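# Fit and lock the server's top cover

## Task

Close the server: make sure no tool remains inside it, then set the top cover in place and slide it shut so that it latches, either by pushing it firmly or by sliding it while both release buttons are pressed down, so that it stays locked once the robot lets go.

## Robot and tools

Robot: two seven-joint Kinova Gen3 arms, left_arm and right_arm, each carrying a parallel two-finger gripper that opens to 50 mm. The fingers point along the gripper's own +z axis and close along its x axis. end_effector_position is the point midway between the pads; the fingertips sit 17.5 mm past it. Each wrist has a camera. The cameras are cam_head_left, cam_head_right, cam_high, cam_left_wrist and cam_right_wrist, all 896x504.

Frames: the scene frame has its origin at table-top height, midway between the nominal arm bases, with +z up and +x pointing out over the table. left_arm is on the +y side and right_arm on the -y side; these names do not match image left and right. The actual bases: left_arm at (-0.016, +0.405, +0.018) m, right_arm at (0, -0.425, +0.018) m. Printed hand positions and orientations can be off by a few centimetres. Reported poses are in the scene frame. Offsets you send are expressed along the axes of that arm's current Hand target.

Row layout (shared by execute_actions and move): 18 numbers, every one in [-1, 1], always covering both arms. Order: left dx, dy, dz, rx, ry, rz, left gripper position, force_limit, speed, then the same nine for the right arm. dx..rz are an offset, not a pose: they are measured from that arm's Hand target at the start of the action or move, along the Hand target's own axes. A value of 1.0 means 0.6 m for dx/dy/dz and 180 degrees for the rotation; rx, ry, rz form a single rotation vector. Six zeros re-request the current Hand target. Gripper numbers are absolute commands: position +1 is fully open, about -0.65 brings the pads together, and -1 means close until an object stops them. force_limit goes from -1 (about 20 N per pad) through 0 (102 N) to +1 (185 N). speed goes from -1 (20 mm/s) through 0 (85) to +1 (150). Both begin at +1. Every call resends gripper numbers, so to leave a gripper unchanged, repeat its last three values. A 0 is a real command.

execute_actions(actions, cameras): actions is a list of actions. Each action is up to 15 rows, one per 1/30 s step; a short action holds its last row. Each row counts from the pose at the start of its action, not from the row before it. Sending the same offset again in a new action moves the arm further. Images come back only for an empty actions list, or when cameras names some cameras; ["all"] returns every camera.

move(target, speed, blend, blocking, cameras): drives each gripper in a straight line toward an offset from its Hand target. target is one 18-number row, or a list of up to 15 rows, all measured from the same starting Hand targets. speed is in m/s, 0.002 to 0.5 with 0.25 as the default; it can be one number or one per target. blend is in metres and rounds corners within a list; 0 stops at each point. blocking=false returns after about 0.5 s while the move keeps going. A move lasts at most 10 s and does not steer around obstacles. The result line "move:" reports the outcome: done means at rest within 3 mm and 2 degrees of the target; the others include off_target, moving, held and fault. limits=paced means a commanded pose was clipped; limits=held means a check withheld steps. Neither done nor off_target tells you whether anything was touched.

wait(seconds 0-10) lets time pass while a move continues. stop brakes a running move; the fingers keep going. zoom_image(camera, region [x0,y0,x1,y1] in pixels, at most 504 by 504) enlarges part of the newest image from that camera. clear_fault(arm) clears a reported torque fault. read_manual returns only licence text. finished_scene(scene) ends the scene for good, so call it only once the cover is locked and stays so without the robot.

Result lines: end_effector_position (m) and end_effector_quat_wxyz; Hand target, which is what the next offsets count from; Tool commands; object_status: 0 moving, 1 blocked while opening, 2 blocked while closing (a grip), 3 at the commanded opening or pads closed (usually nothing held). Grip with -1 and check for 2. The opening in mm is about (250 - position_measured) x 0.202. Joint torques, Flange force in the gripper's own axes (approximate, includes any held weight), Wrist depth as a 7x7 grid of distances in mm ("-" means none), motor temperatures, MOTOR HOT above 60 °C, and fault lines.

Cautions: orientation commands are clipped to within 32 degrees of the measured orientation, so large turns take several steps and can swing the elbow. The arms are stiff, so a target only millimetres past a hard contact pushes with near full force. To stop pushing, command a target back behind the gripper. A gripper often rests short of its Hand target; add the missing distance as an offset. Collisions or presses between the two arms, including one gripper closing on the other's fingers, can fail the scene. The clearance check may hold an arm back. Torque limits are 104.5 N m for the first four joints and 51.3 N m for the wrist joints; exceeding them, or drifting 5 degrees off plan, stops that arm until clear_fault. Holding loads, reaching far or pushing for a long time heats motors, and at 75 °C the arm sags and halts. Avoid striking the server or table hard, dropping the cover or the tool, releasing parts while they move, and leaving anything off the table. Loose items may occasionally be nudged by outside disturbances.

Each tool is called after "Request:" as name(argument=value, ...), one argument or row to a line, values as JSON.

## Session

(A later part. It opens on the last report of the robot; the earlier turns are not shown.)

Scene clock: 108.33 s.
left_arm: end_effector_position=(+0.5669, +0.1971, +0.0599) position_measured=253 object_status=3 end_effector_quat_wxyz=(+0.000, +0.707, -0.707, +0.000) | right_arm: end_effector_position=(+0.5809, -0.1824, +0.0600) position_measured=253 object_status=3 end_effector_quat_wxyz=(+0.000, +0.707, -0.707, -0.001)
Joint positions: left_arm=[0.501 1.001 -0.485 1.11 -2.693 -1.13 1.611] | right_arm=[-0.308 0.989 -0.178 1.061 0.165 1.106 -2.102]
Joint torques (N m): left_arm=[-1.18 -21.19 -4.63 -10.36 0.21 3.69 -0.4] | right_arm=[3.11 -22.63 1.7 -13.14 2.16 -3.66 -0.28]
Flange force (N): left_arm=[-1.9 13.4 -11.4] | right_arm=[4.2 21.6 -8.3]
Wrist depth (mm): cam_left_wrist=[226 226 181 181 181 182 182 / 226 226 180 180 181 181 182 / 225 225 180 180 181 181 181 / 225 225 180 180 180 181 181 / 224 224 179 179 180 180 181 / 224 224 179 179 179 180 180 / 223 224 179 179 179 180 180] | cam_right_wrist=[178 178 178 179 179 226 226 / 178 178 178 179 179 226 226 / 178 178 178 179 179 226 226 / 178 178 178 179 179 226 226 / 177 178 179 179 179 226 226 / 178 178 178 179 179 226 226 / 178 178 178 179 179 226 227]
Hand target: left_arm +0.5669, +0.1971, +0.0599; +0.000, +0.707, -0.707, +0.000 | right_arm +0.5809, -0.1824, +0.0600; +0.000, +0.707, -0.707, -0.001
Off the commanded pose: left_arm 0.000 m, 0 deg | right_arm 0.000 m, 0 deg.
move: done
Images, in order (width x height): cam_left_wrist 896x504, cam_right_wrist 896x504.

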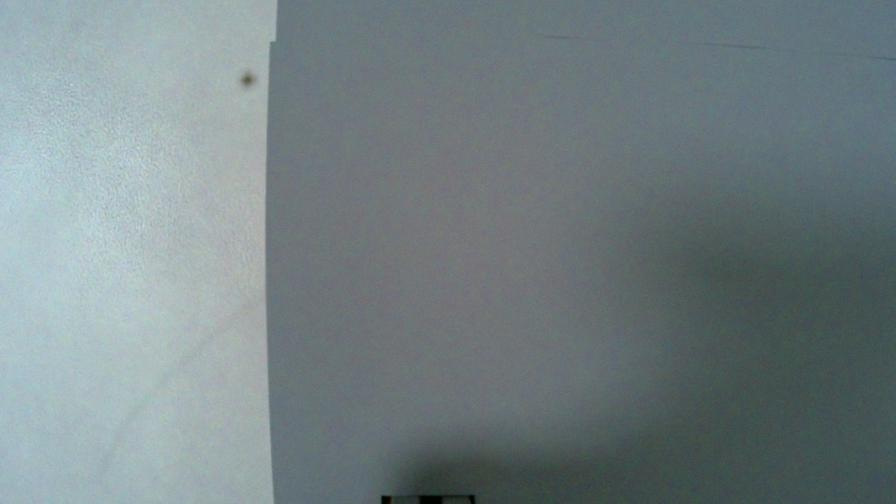

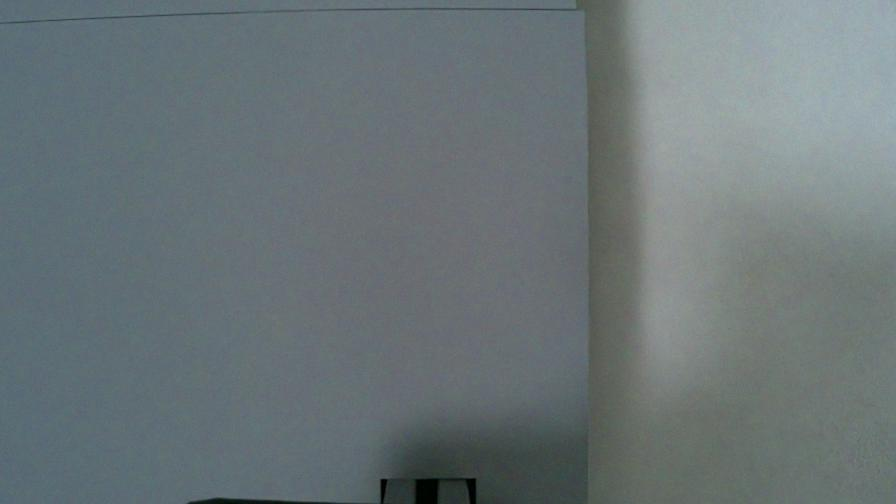

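Request:
move(
  target=[
    [0,-0.002,0,0,0,0,-0.7,0,0,0,-0.0033,0,0,0,0,-0.7,0,0],
    [0,0.0,0,0,0,0,-0.7,0,0,0,-0.0008,0,0,0,0,-0.7,0,0],
    [0,0.0,-0.03,0,0,0,-0.7,0,0,0,-0.0008,-0.03,0,0,0,-0.7,0,0],
    [0,0.0,-0.15,0,0,0,-0.7,0,0,0,-0.0008,-0.15,0,0,0,-0.7,0,0],
  ],
  speed=[0.02,0.02,0.03,0.15],
  cameras=["cam_left_wrist","cam_right_wrist","cam_head_left"],
)

Request:
zoom_image(
  camera="cam_head_left",
  region=[355, 220, 555, 330],
)

Scene clock: 111.80 s.
left_arm: end_effector_position=(+0.5670, +0.1970, +0.1499) position_measured=253 object_status=3 end_effector_quat_wxyz=(+0.000, +0.707, -0.707, +0.000) | right_arm: end_effector_position=(+0.5815, -0.1824, +0.1499) position_measured=253 object_status=3 end_effector_quat_wxyz=(+0.000, +0.707, -0.707, -0.001)
Joint positions: left_arm=[0.498 0.903 -0.508 1.006 -2.736 -1.321 1.649] | right_arm=[-0.31 0.897 -0.184 0.951 0.148 1.306 -2.085]
Joint torques (N m): left_arm=[0.54 -24.85 -3.52 -8.78 0.05 -0.27 -0.29] | right_arm=[0.29 -26.95 -1.21 -11.35 0.37 0.29 -0.27]
Flange force (N): left_arm=[-0.8 1.6 -0.1] | right_arm=[3.7 8.8 5.6]
Wrist depth (mm): cam_left_wrist=[316 316 271 271 272 272 273 / 315 316 316 271 272 271 273 / 314 315 270 270 271 271 272 / 314 315 270 269 270 271 271 / 312 314 269 269 269 270 270 / 313 313 269 269 269 270 270 / 312 313 312 268 269 269 270] | cam_right_wrist=[267 267 268 268 316 317 316 / 267 267 268 268 316 316 317 / 267 267 268 269 316 316 316 / 267 268 268 268 315 316 317 / 266 267 268 268 315 316 317 / 267 267 268 268 316 315 317 / 267 267 268 268 315 316 317]
Hand target: left_arm +0.5670, +0.1970, +0.1499; +0.000, +0.707, -0.707, +0.000 | right_arm +0.5815, -0.1824, +0.1500; +0.000, +0.707, -0.707, -0.001
Off the commanded pose: left_arm 0.000 m, 0 deg | right_arm 0.000 m, 0 deg.
move: done
Images, in order (width x height): cam_head_left 896x504, cam_left_wrist 896x504, cam_right_wrist 896x504.

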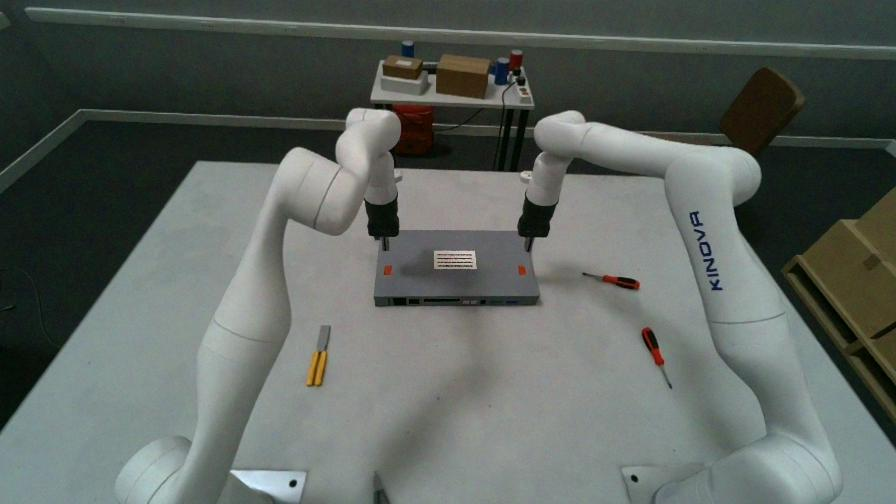

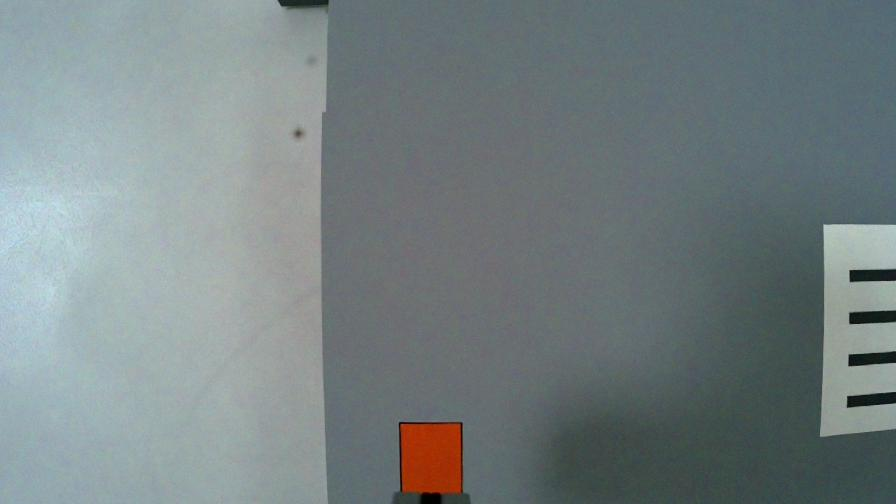

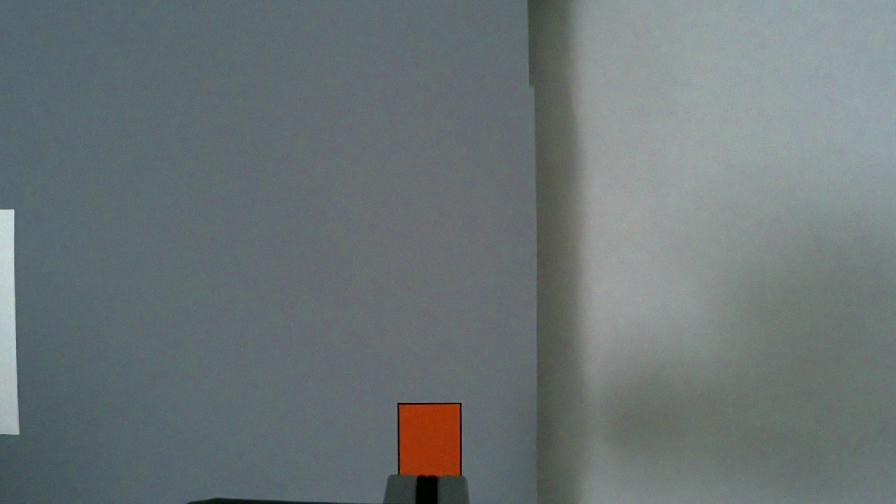

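Scaled by 2.520 from the camera's 896x504 image, which has a finer 1280x720 frame.

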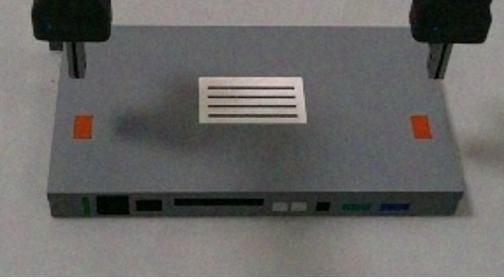

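Request:
move(
  target=[
    [0,0.0088,0.138,0,0,0,-0.7,0,0,0,0.0085,0.138,0,0,0,-0.7,0,0],
    [0,0.0088,0.15,0,0,0,-0.7,0,0,0,0.0085,0.15,0,0,0,-0.7,0,0],
    [0,0.0355,0.15,0,0,0,-0.7,0,0,0,0.0352,0.15,0,0,0,-0.7,0,0],
  ],
  speed=[0.15,0.02,0.02],
  cameras=["cam_left_wrist","cam_right_wrist"],
)

Scene clock: 116.03 s.
left_arm: end_effector_position=(+0.5456, +0.1970, +0.0599) position_measured=253 object_status=3 end_effector_quat_wxyz=(+0.000, +0.707, -0.707, +0.000) | right_arm: end_effector_position=(+0.5603, -0.1823, +0.0600) position_measured=253 object_status=3 end_effector_quat_wxyz=(+0.000, +0.707, -0.707, -0.001)
Joint positions: left_arm=[0.53 0.959 -0.487 1.209 -2.692 -1.078 1.599] | right_arm=[-0.315 0.945 -0.179 1.16 0.166 1.051 -2.124]
Joint torques (N m): left_arm=[1.69 -17.83 -1.62 -2.31 -0.07 -2.52 -0.33] | right_arm=[-0.98 -19.32 -2.39 -4.21 -0.68 2.44 -0.27]
Flange force (N): left_arm=[0.3 -6.8 -9.3] | right_arm=[1.8 -0.9 -5.1]
Wrist depth (mm): cam_left_wrist=[227 227 181 182 182 183 183 / 227 227 181 181 182 182 183 / 226 226 181 181 181 182 182 / 225 226 180 181 181 181 182 / 225 225 180 180 180 181 181 / 225 225 179 180 181 181 181 / 224 224 179 183 180 180 180] | cam_right_wrist=[178 179 179 179 180 227 227 / 178 179 179 179 180 227 227 / 178 179 179 179 180 227 227 / 178 179 179 179 179 227 227 / 178 179 179 179 179 226 227 / 178 178 179 179 180 227 227 / 178 179 179 179 179 226 227]
Hand target: left_arm +0.5456, +0.1970, +0.0599; +0.000, +0.707, -0.707, +0.000 | right_arm +0.5602, -0.1823, +0.0600; +0.000, +0.707, -0.707, -0.001
Off the commanded pose: left_arm 0.000 m, 0 deg | right_arm 0.000 m, 0 deg.
move: done
Images, in order (width x height): cam_left_wrist 896x504, cam_right_wrist 896x504.

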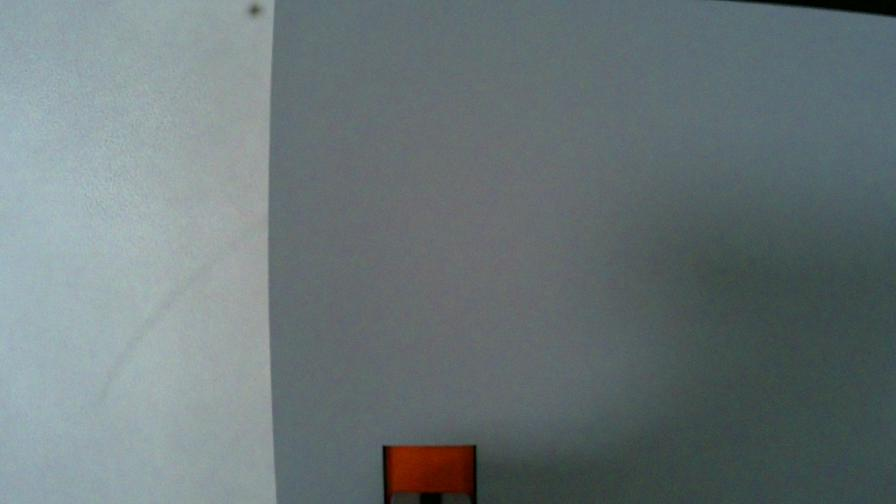

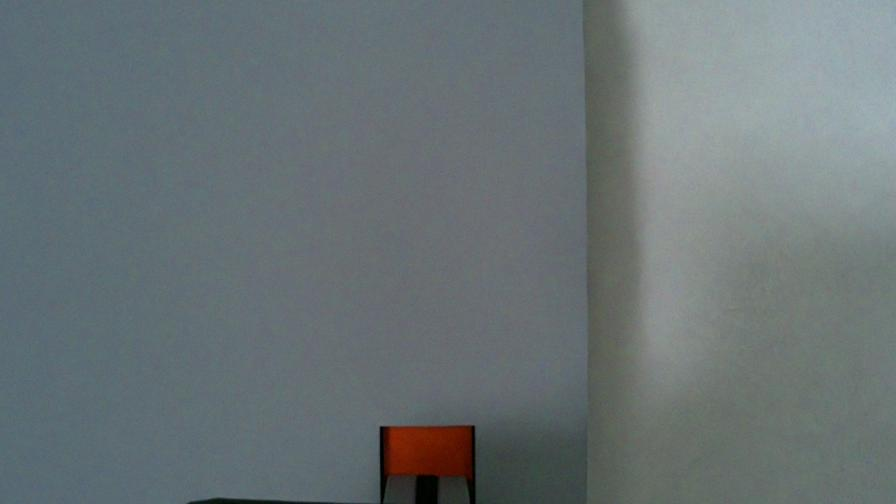

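Request:
move(
  target=[
    [0,-0.0033,-0.0667,0,0,0,-0.7,0,0,0,-0.0033,-0.0667,0,0,0,-0.7,0,0],
    [-0.1083,-0.029,-0.0833,0,0,0.4944,1,1,1,0.1062,-0.0297,-0.0833,0,0,-0.5056,1,1,1],
    [-0.1083,-0.029,0.0208,0,0,0.4944,1,1,1,0.1062,-0.0297,0.0208,0,0,-0.5056,1,1,1],
    [-0.0758,-0.029,0.0208,0,0,0.4944,1,1,1,0.0737,-0.0297,0.0208,0,0,-0.5056,1,1,1],
  ],
  speed=[0.08,0.25,0.15,0.05],
  cameras=["cam_left_wrist","cam_right_wrist","cam_head_left"],
)

Scene clock: 122.93 s.
left_arm: end_effector_position=(+0.5630, +0.2425, +0.0474) position_measured=3 object_status=3 end_effector_quat_wxyz=(+0.000, -0.009, +1.000, +0.000) | right_arm: end_effector_position=(+0.5780, -0.2266, +0.0475) position_measured=3 object_status=3 end_effector_quat_wxyz=(+0.000, +1.000, +0.008, -0.001)
Joint positions: left_arm=[0.283 0.94 -0.137 1.215 -3.009 -0.995 0.165] | right_arm=[-0.083 1.008 -0.522 1.156 0.493 1.098 -0.653]
Joint torques (N m): left_arm=[0.52 -24.58 -1.21 -8.18 0.09 -0.25 -0.33] | right_arm=[0.46 -26.57 -3.98 -9.63 0.32 0.26 -0.19]
Flange force (N): left_arm=[2.4 0.9 -0.8] | right_arm=[-7.6 2.0 4.1]
Wrist depth (mm): cam_left_wrist=[167 168 168 169 169 169 170 / 167 167 168 168 169 169 169 / 167 167 167 168 168 169 169 / 166 167 167 167 168 168 168 / 166 166 167 167 168 168 168 / 166 166 166 167 167 168 168 / 165 166 166 167 167 167 168] | cam_right_wrist=[166 166 166 167 167 167 167 / 166 166 166 167 167 167 168 / 166 166 166 167 167 167 167 / 166 166 166 166 167 167 167 / 166 166 166 166 167 167 167 / 165 166 166 166 167 167 167 / 166 166 166 166 167 167 167]
Hand target: left_arm +0.5630, +0.2425, +0.0474; +0.000, -0.009, +1.000, +0.000 | right_arm +0.5780, -0.2266, +0.0475; +0.000, +1.000, +0.008, -0.001
Off the commanded pose: left_arm 0.000 m, 0 deg | right_arm 0.000 m, 0 deg.
move: done
Images, in order (width x height): cam_head_left 896x504, cam_left_wrist 896x504, cam_right_wrist 896x504.

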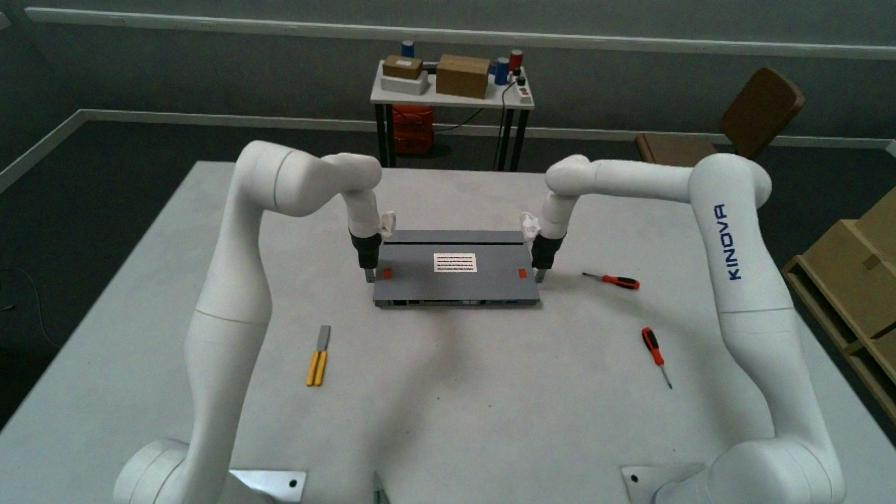

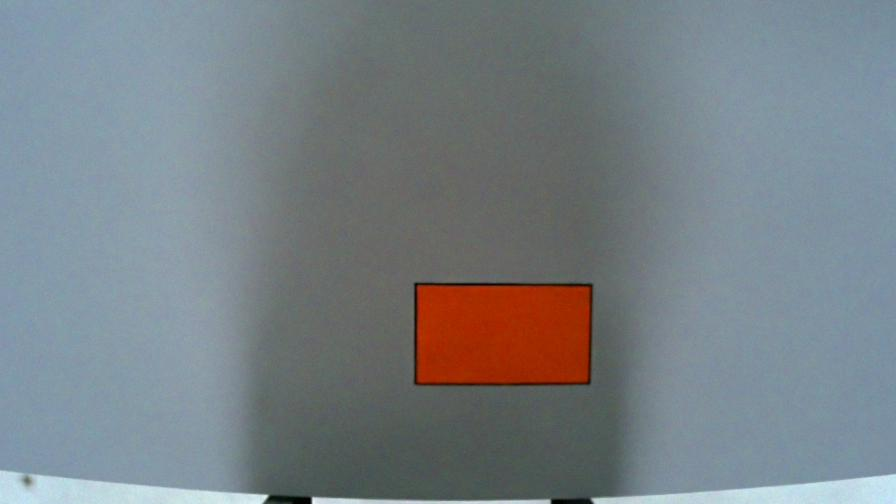

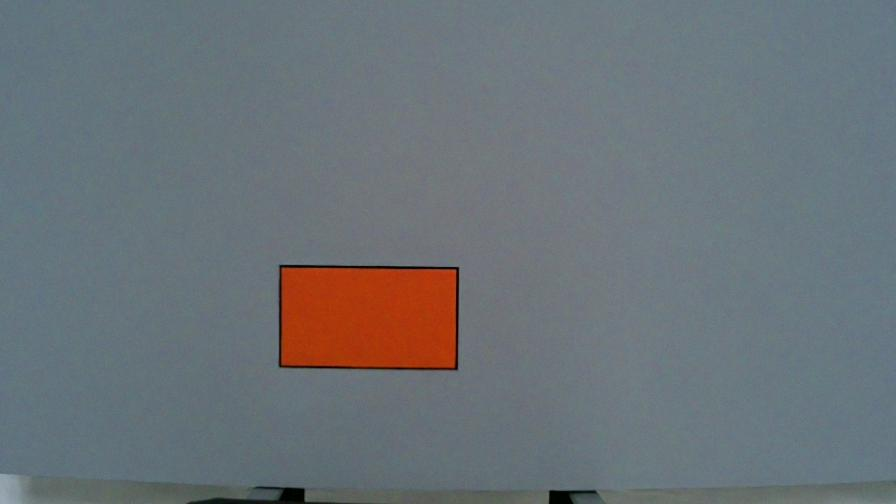

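Request:
move(
  target=[0,-0.0063,0,0,0,0,1,1,1,0,-0.0063,0,0,0,0,1,1,1],
  speed=0.015,
  cameras=[],
)

Scene clock: 123.77 s.
left_arm: end_effector_position=(+0.5631, +0.2389, +0.0474) position_measured=3 object_status=3 end_effector_quat_wxyz=(+0.000, -0.009, +1.000, +0.000) | right_arm: end_effector_position=(+0.5780, -0.2231, +0.0474) position_measured=3 object_status=3 end_effector_quat_wxyz=(+0.000, +1.000, +0.008, -0.001)
Joint positions: left_arm=[0.288 0.942 -0.138 1.21 -3.009 -0.998 0.171] | right_arm=[-0.09 1.011 -0.522 1.15 0.493 1.101 -0.657]
Joint torques (N m): left_arm=[8.44 -24.28 6.54 -10.48 3.72 1.22 -0.77] | right_arm=[-14.74 -23.83 -18.35 -13.44 -6.08 -7.54 -1.3]
Flange force (N): left_arm=[4.7 14.6 -4.2] | right_arm=[-14.4 32.3 -4.3]
Wrist depth (mm): cam_left_wrist=[167 167 168 168 168 169 169 / 167 167 168 168 168 169 169 / 166 167 167 168 168 168 169 / 166 166 167 167 168 168 168 / 166 166 167 167 167 168 168 / 166 166 166 167 167 167 168 / 165 166 166 167 167 167 167] | cam_right_wrist=[165 166 166 166 166 167 167 / 165 166 166 166 166 167 167 / 165 166 166 166 167 167 167 / 165 166 166 166 166 167 167 / 165 166 166 166 166 167 167 / 165 166 166 166 166 167 167 / 165 165 166 166 166 167 167]
Hand target: left_arm +0.5631, +0.2387, +0.0474; +0.000, -0.009, +1.000, +0.000 | right_arm +0.5780, -0.2228, +0.0475; +0.000, +1.000, +0.008, -0.001
Off the commanded pose: left_arm 0.000 m, 0 deg | right_arm 0.000 m, 0 deg.
move: done
No camera images: "cameras" was empty.

Request:
move(
  target=[
    [0,-0.0025,0,0,0,0,1,1,1,0,-0.0013,0,0,0,0,1,1,1],
    [0,-0.0025,-0.01,0,0,0,1,1,1,0,-0.0013,-0.01,0,0,0,1,1,1],
  ],
  speed=[0.015,0.02],
  cameras=["cam_left_wrist"],
)

Scene clock: 125.00 s.
left_arm: end_effector_position=(+0.5631, +0.2372, +0.0534) position_measured=3 object_status=3 end_effector_quat_wxyz=(+0.000, -0.009, +1.000, +0.000) | right_arm: end_effector_position=(+0.5779, -0.2220, +0.0535) position_measured=3 object_status=3 end_effector_quat_wxyz=(+0.000, +1.000, +0.008, -0.001)
Joint positions: left_arm=[0.291 0.935 -0.138 1.204 -3.01 -1.011 0.175] | right_arm=[-0.091 1.003 -0.524 1.145 0.489 1.112 -0.655]
Joint torques (N m): left_arm=[15.51 -31.67 13.45 -14.26 6.91 1.29 -1.14] | right_arm=[-18.48 -34.11 -24.12 -15.52 -8.97 -6.5 -1.35]
Flange force (N): left_arm=[2.2 25.4 7.2] | right_arm=[-7.3 36.5 16.2]
Wrist depth (mm): cam_left_wrist=[171 172 172 173 173 174 174 / 171 171 172 172 173 173 174 / 171 171 171 172 172 173 173 / 170 171 171 172 172 173 173 / 170 171 171 171 172 172 173 / 170 170 171 171 172 172 173 / 170 170 171 171 171 172 172] | cam_right_wrist=[170 170 170 171 171 171 172 / 170 170 171 171 171 171 172 / 170 171 171 171 171 171 171 / 170 170 171 171 171 171 172 / 170 170 171 171 171 171 172 / 170 170 171 171 171 171 171 / 170 170 171 171 171 171 171]
Hand target: left_arm +0.5631, +0.2372, +0.0534; +0.000, -0.009, +1.000, +0.000 | right_arm +0.5780, -0.2220, +0.0535; +0.000, +1.000, +0.008, -0.001
Off the commanded pose: left_arm 0.000 m, 0 deg | right_arm 0.000 m, 0 deg.
move: done
Images, in order (width x height): cam_left_wrist 896x504.

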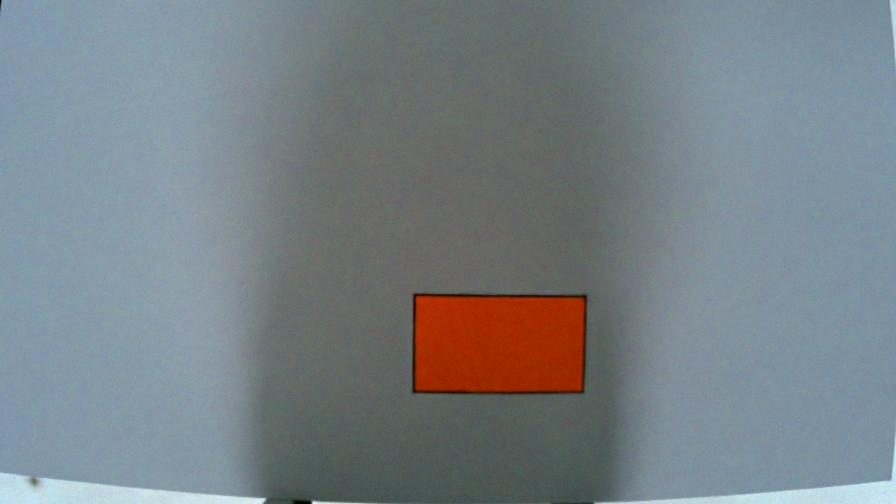

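Request:
move(
  target=[
    [0,0,0.01,0,0,0,1,1,1,0,0,0.01,0,0,0,1,1,1],
    [0.0067,0,0.01,0,0,0,1,1,1,-0.0067,0,0.01,0,0,0,1,1,1],
  ],
  speed=[0.015,0.02],
  cameras=["cam_left_wrist","cam_head_left"],
)

Request:
zoom_image(
  camera="cam_head_left",
  region=[355, 220, 555, 330],
)

Scene clock: 128.80 s.
left_arm: end_effector_position=(+0.5590, +0.2371, +0.0474) position_measured=3 object_status=3 end_effector_quat_wxyz=(+0.000, -0.009, +1.000, +0.000) | right_arm: end_effector_position=(+0.5739, -0.2221, +0.0474) position_measured=3 object_status=3 end_effector_quat_wxyz=(+0.000, +1.000, +0.008, -0.001)
Joint positions: left_arm=[0.294 0.935 -0.138 1.226 -3.009 -0.989 0.174] | right_arm=[-0.09 1.003 -0.522 1.168 0.492 1.091 -0.665]
Joint torques (N m): left_arm=[17.38 -25.6 15.47 -9.36 7.31 -0.68 -1.25] | right_arm=[-17.73 -24.07 -21.39 -10.06 -8.32 -5.44 -1.27]
Flange force (N): left_arm=[-4.2 26.7 -0.5] | right_arm=[-3.5 34.0 0.3]
Wrist depth (mm): cam_left_wrist=[167 167 168 168 168 169 169 / 166 167 167 167 168 168 168 / 166 167 167 167 168 168 168 / 166 166 166 167 167 168 168 / 166 166 166 167 167 167 168 / 166 166 166 166 167 167 167 / 165 165 166 166 166 167 167] | cam_right_wrist=[165 165 166 166 166 167 167 / 165 166 166 166 167 167 167 / 165 165 166 166 166 167 167 / 165 165 166 166 166 167 167 / 165 165 166 166 166 167 167 / 165 165 166 166 166 167 167 / 165 165 166 166 166 167 167]
Hand target: left_arm +0.5591, +0.2372, +0.0474; +0.000, -0.009, +1.000, +0.000 | right_arm +0.5739, -0.2221, +0.0475; +0.000, +1.000, +0.008, -0.001
Off the commanded pose: left_arm 0.000 m, 0 deg | right_arm 0.000 m, 0 deg.
move: done
Images, in order (width x height): cam_head_left 896x504, cam_left_wrist 896x504.

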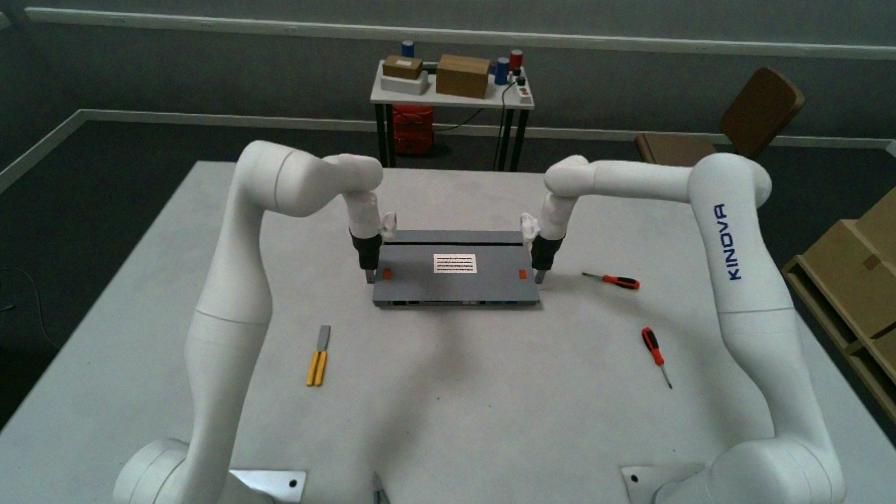

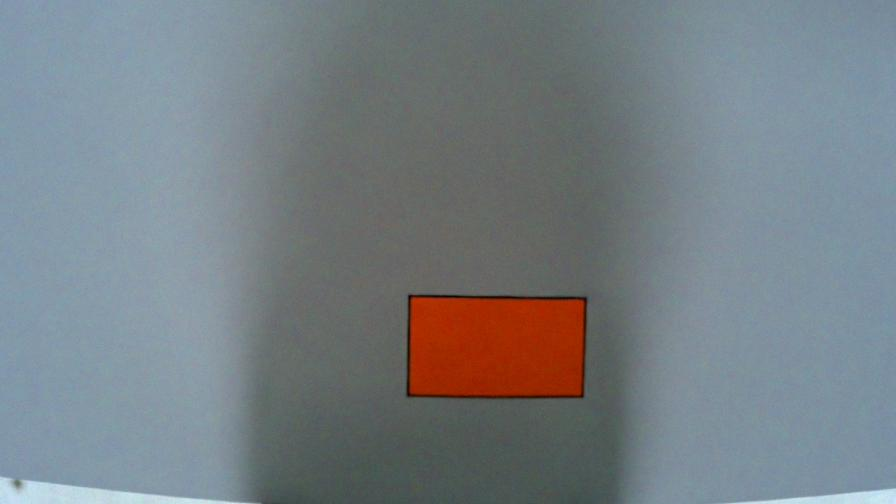

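Scaled by 2.520 from the camera's 896x504 image, which has a finer 1280x720 frame.

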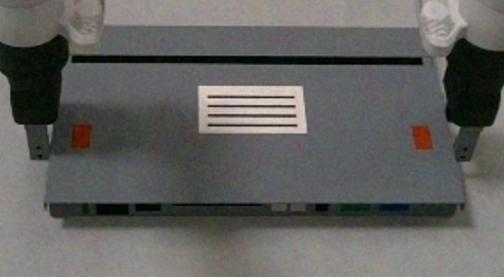

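Request:
move(
  target=[0,0,-0.0167,0,0,0,1,1,1,0,0,-0.0167,0,0,0,1,1,1],
  speed=0.02,
  cameras=["cam_left_wrist","cam_head_left"],
)

Request:
zoom_image(
  camera="cam_head_left",
  region=[355, 220, 555, 330],
)

Scene clock: 129.70 s.
left_arm: end_effector_position=(+0.5591, +0.2372, +0.0574) position_measured=3 object_status=3 end_effector_quat_wxyz=(+0.000, -0.009, +1.000, +0.000) | right_arm: end_effector_position=(+0.5739, -0.2221, +0.0575) position_measured=3 object_status=3 end_effector_quat_wxyz=(+0.000, +1.000, +0.008, -0.001)
Joint positions: left_arm=[0.294 0.921 -0.139 1.22 -3.011 -1.009 0.176] | right_arm=[-0.089 0.99 -0.526 1.162 0.487 1.11 -0.661]
Joint torques (N m): left_arm=[15.63 -31.3 13.62 -14.39 7.04 1.47 -1.15] | right_arm=[-16.48 -32.97 -22.13 -14.91 -8.09 -5.72 -1.24]
Flange force (N): left_arm=[2.5 25.9 6.7] | right_arm=[-7.1 33.1 15.2]
Wrist depth (mm): cam_left_wrist=[171 172 173 174 176 177 178 / 171 172 173 174 175 177 178 / 171 172 173 174 175 176 177 / 171 171 172 174 175 176 177 / 170 171 172 174 175 176 177 / 170 171 172 174 174 175 177 / 170 171 172 173 174 176 176] | cam_right_wrist=[173 173 173 173 172 172 171 / 174 173 173 172 172 172 172 / 174 173 173 173 172 172 171 / 174 173 173 173 172 172 171 / 173 173 173 172 172 172 172 / 174 173 173 172 172 172 172 / 220 173 173 172 172 171 171]
Hand target: left_arm +0.5591, +0.2372, +0.0575; +0.000, -0.009, +1.000, +0.000 | right_arm +0.5739, -0.2221, +0.0575; +0.000, +1.000, +0.008, -0.001
Off the commanded pose: left_arm 0.000 m, 0 deg | right_arm 0.000 m, 0 deg.
move: done
Images, in order (width x height): cam_head_left 896x504, cam_left_wrist 896x504.

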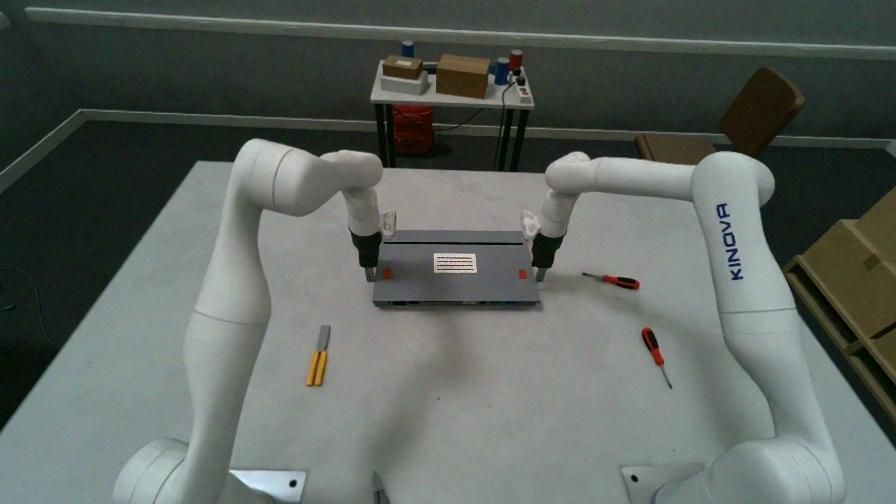

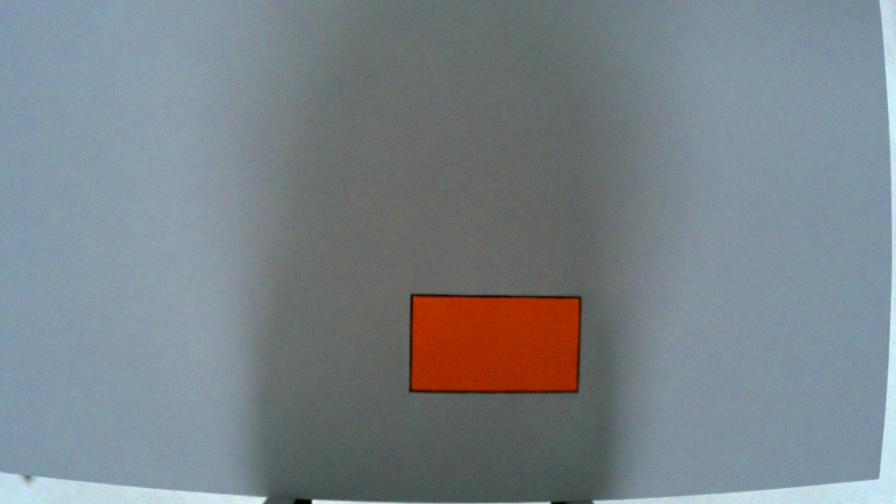

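Scaled by 2.520 from the camera's 896x504 image, which has a finer 1280x720 frame.

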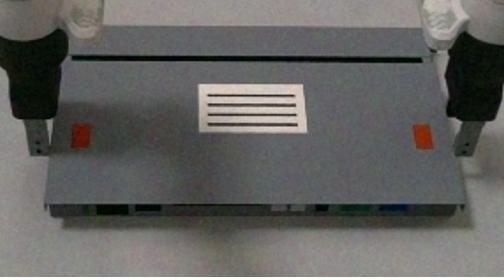

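Request:
move(
  target=[
    [0,0,0.0117,0,0,0,1,1,1,0,0,0.0117,0,0,0,1,1,1],
    [0.01,0,0.0117,0,0,0,1,1,1,-0.01,0,0.0117,0,0,0,1,1,1],
    [0.01,0,-0.0083,0,0,0,1,1,1,-0.01,0,-0.0083,0,0,0,1,1,1],
  ],
  speed=0.02,
  cameras=["cam_left_wrist","cam_head_left"],
)

Request:
zoom_image(
  camera="cam_head_left",
  region=[355, 220, 555, 330],
)

Scene clock: 131.83 s.
left_arm: end_effector_position=(+0.5531, +0.2370, +0.0624) position_measured=3 object_status=3 end_effector_quat_wxyz=(+0.000, -0.009, +1.000, +0.000) | right_arm: end_effector_position=(+0.5679, -0.2222, +0.0624) position_measured=3 object_status=3 end_effector_quat_wxyz=(+0.000, +1.000, +0.008, -0.001)
Joint positions: left_arm=[0.299 0.903 -0.14 1.244 -3.011 -1.004 0.177] | right_arm=[-0.086 0.972 -0.529 1.186 0.484 1.105 -0.669]
Joint torques (N m): left_arm=[15.88 -29.16 13.98 -12.72 7.08 0.72 -1.17] | right_arm=[-16.3 -32.7 -22 -17.36 -7.45 -7.87 -1.37]
Flange force (N): left_arm=[0.2 25.9 4.6] | right_arm=[-12.2 35.0 12.6]
Wrist depth (mm): cam_left_wrist=[172 172 172 171 171 171 170 / 172 171 171 171 171 170 170 / 171 171 171 170 170 170 170 / 171 171 170 170 170 170 169 / 171 170 170 170 169 170 169 / 170 170 170 169 169 169 168 / 170 170 170 169 169 169 168] | cam_right_wrist=[168 169 169 170 171 172 173 / 168 168 169 170 171 172 173 / 168 169 170 171 171 172 173 / 168 169 170 170 172 172 173 / 168 169 170 170 171 172 173 / 168 169 170 171 172 173 173 / 168 169 170 171 172 173 173]
Hand target: left_arm +0.5531, +0.2371, +0.0624; +0.000, -0.009, +1.000, +0.000 | right_arm +0.5680, -0.2222, +0.0625; +0.000, +1.000, +0.008, -0.001
Off the commanded pose: left_arm 0.000 m, 0 deg | right_arm 0.000 m, 0 deg.
move: done
Images, in order (width x height): cam_head_left 896x504, cam_left_wrist 896x504.

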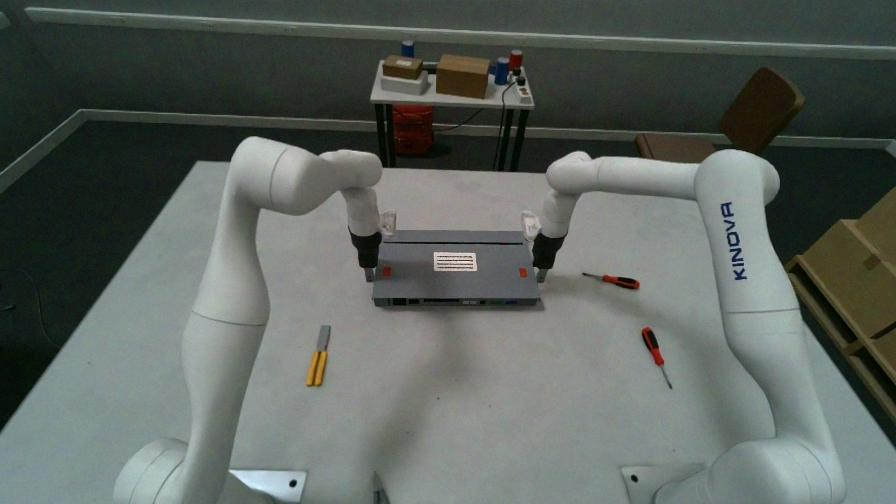

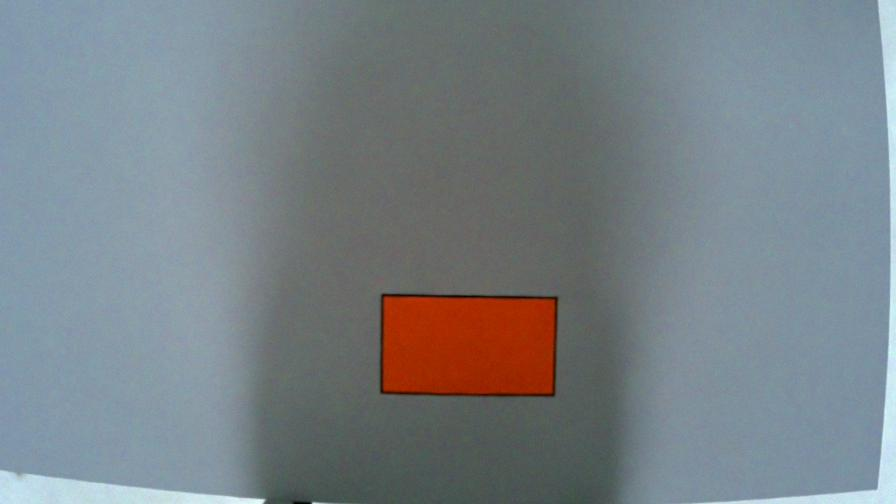

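Scaled by 2.520 from the camera's 896x504 image, which has a finer 1280x720 frame.

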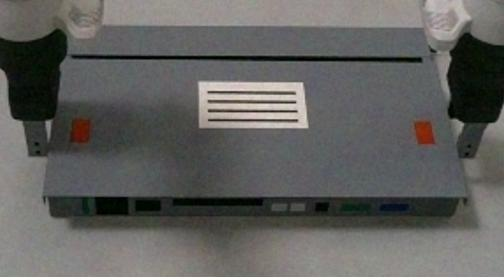

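Request:
move(
  target=[
    [0,0,-0.0833,0,0,0,1,1,1,0,0,-0.0833,0,0,0,1,1,1],
    [0.3583,0,-0.0833,0,0,0,1,1,1,-0.3583,0,-0.0833,0,0,0,1,1,1],
  ],
  speed=[0.05,0.12],
  cameras=["cam_left_wrist","cam_right_wrist","cam_head_left","cam_high"],
)

Request:
zoom_image(
  camera="cam_head_left",
  region=[415, 230, 535, 300],
)

Request:
zoom_image(
  camera="cam_high",
  region=[390, 240, 530, 380],
)

Scene clock: 135.63 s.
left_arm: end_effector_position=(+0.3382, +0.2332, +0.1125) position_measured=3 object_status=3 end_effector_quat_wxyz=(+0.000, -0.009, +1.000, +0.000) | right_arm: end_effector_position=(+0.3531, -0.2259, +0.1127) position_measured=3 object_status=3 end_effector_quat_wxyz=(+0.000, +1.000, +0.008, -0.001)
Joint positions: left_arm=[0.496 0.463 -0.168 1.96 -3.029 -0.727 0.298] | right_arm=[-0.088 0.545 -0.614 1.91 0.421 0.817 -0.961]
Joint torques (N m): left_arm=[13.4 -20.21 14.79 -16 10.13 3.67 1.11] | right_arm=[-12.77 -19.82 -19.83 -21.49 -6.61 -10.57 -1.56]
Flange force (N): left_arm=[1.3 41.7 1.4] | right_arm=[-4.5 42.7 13.5]
Wrist depth (mm): cam_left_wrist=[279 279 231 200 176 - - / 278 278 231 199 176 - - / 277 278 229 199 175 - - / 277 277 228 198 175 - - / 276 277 228 193 174 - - / 275 276 228 193 174 - - / 275 277 277 196 173 - -] | cam_right_wrist=[- - 180 202 238 278 279 / - - 180 203 239 279 279 / - - 181 203 240 279 279 / - - 181 204 241 279 279 / - - 181 204 241 279 279 / - - 182 205 241 279 279 / - - 178 278 278 279 279]
Hand target: left_arm +0.3382, +0.2331, +0.1125; +0.000, -0.009, +1.000, +0.000 | right_arm +0.3530, -0.2258, +0.1127; +0.000, +1.000, +0.008, -0.001
Off the commanded pose: left_arm 0.000 m, 0 deg | right_arm 0.000 m, 0 deg.
move: done
Images, in order (width x height): cam_head_left 896x504, cam_high 896x504, cam_left_wrist 896x504, cam_right_wrist 896x504.

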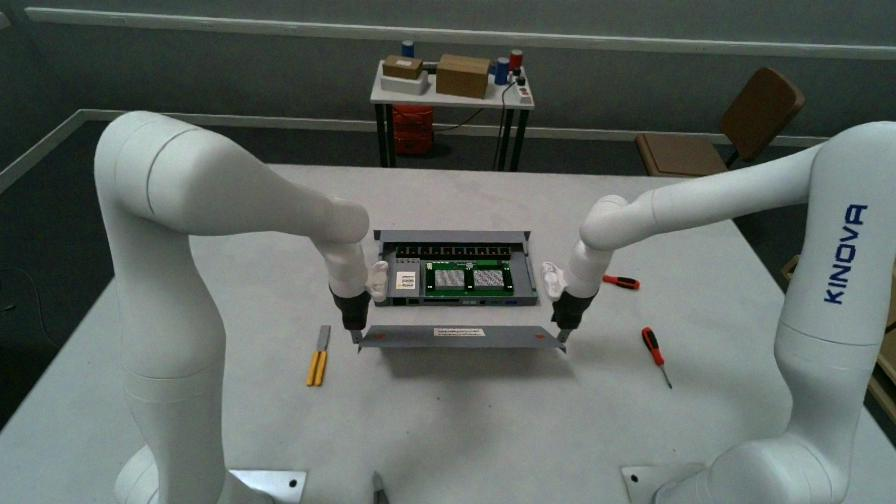

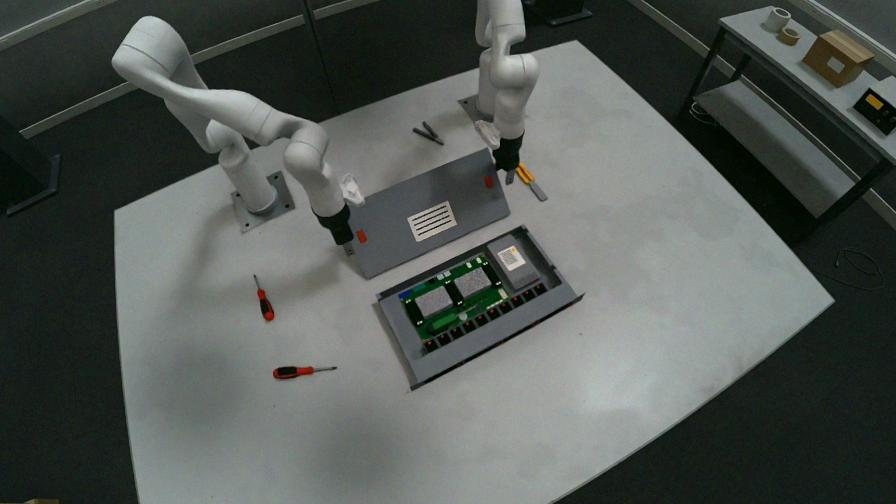

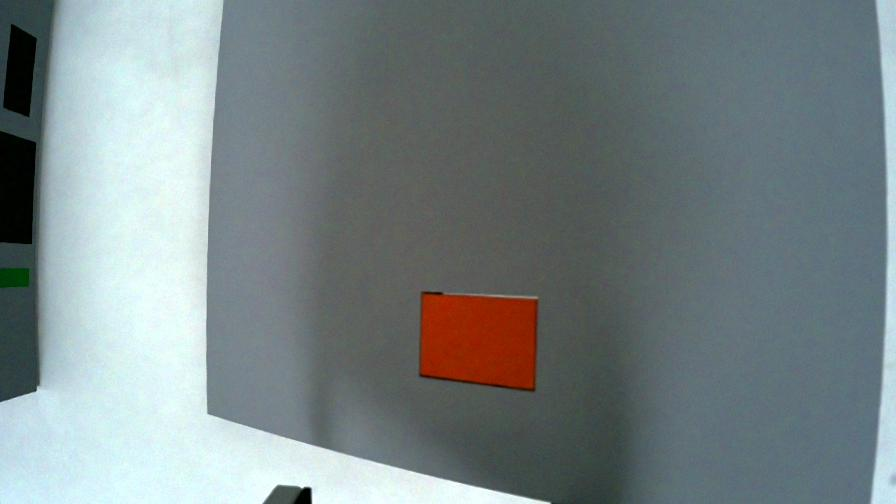

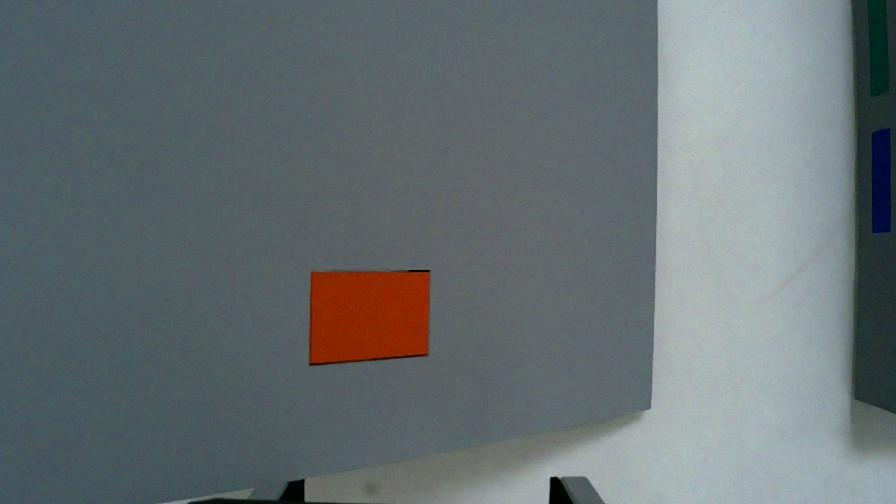

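Scaled by 4.200 from the camera's 896x504 image, which has a finer 1280x720 frame.

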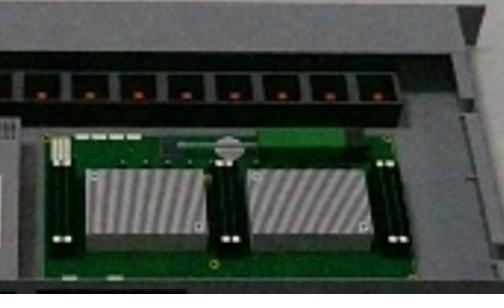

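Scaled by 3.600 from the camera's 896x504 image, which has a finer 1280x720 frame.

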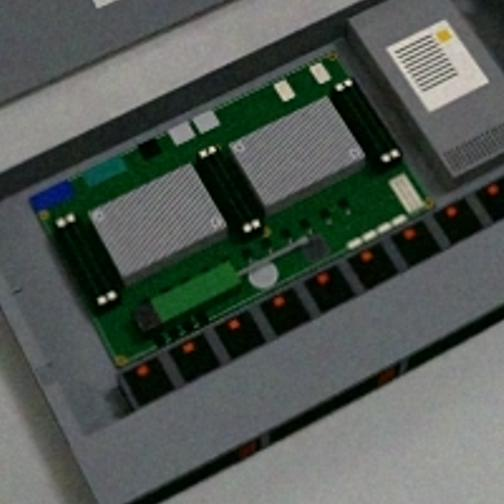

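Request:
move(
  target=[
    [0,0,0.1,0,0,0,1,1,1,0,0,0.1,0,0,0,1,1,1],
    [0,0,0.148,0,0,0,1,1,1,0,0,0.148,0,0,0,1,1,1],
  ],
  speed=[0.05,0.03],
  cameras=["cam_left_wrist","cam_right_wrist","cam_head_left"],
)

Scene clock: 138.57 s.
left_arm: end_effector_position=(+0.3381, +0.2332, +0.0237) position_measured=3 object_status=3 end_effector_quat_wxyz=(+0.000, -0.009, +1.000, +0.000) | right_arm: end_effector_position=(+0.3559, -0.2251, +0.0287) position_measured=3 object_status=3 end_effector_quat_wxyz=(-0.002, +1.000, +0.009, +0.005)
Joint positions: left_arm=[0.46 0.654 -0.123 2.033 -2.975 -0.464 0.249] | right_arm=[-0.19 0.7 -0.481 1.985 0.579 0.583 -1.096]
Joint torques (N m): left_arm=[0.51 -16.66 -0.96 -4.3 0.06 -0.24 -0.3] | right_arm=[16.98 70.72 42.54 -21.88 22.08 -22.11 -0.04]
Flange force (N): left_arm=[1.0 1.3 -0.6] | right_arm=[-105.0 10.5 -326.7]
Wrist depth (mm): cam_left_wrist=[176 176 176 177 177 178 178 / 176 176 176 177 177 177 177 / 175 175 176 176 176 177 177 / 175 175 176 176 176 176 177 / 174 175 175 175 176 176 177 / 174 174 175 175 175 176 176 / 188 174 174 175 175 175 176] | cam_right_wrist=[182 183 184 184 185 186 186 / 182 183 183 184 185 185 186 / 182 183 183 184 184 185 186 / 182 183 183 184 184 185 186 / 182 182 183 184 184 185 186 / 182 182 183 183 184 185 186 / 182 182 183 183 184 185 185]
Hand target: left_arm +0.3381, +0.2332, +0.0237; +0.000, -0.009, +1.000, +0.000 | right_arm +0.3529, -0.2258, +0.0239; +0.000, +1.000, +0.008, -0.001
Off the commanded pose: left_arm 0.000 m, 0 deg | right_arm 0.006 m, 1 deg.
TORQUE WARNING: the torque sensor of joint 2 (shoulder) of the right arm reached its warning level (56.7 N m). A warning alone does not stop the arm.
move: off_target (right_arm)
Images, in order (width x height): cam_head_left 896x504, cam_left_wrist 896x504, cam_right_wrist 896x504.

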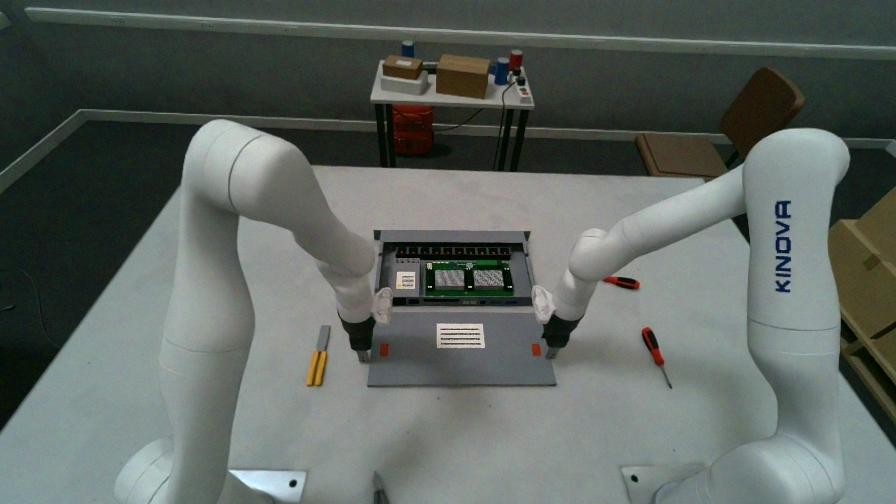

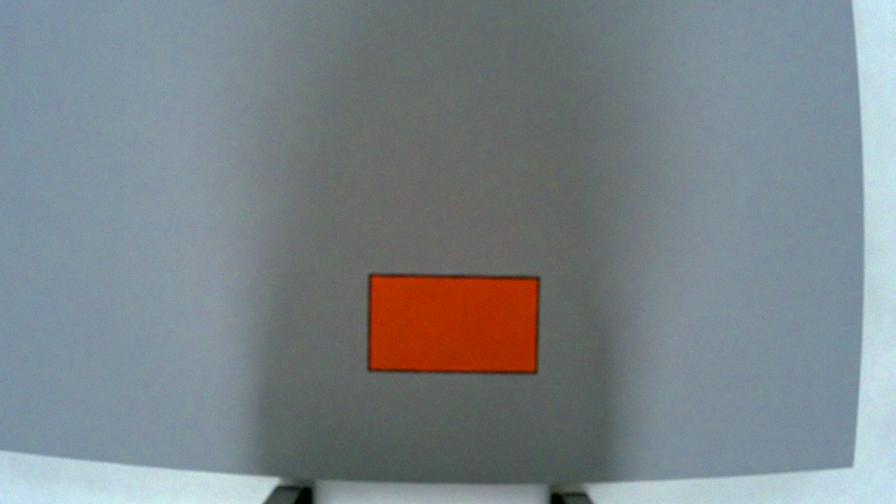

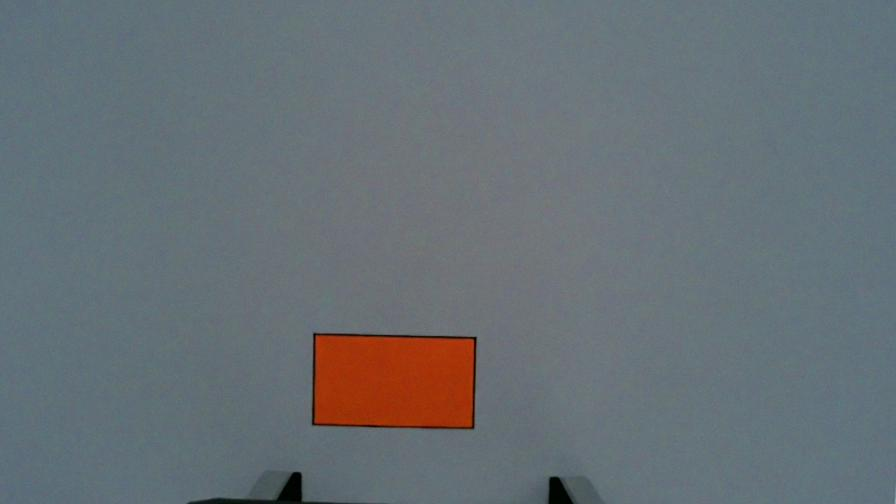

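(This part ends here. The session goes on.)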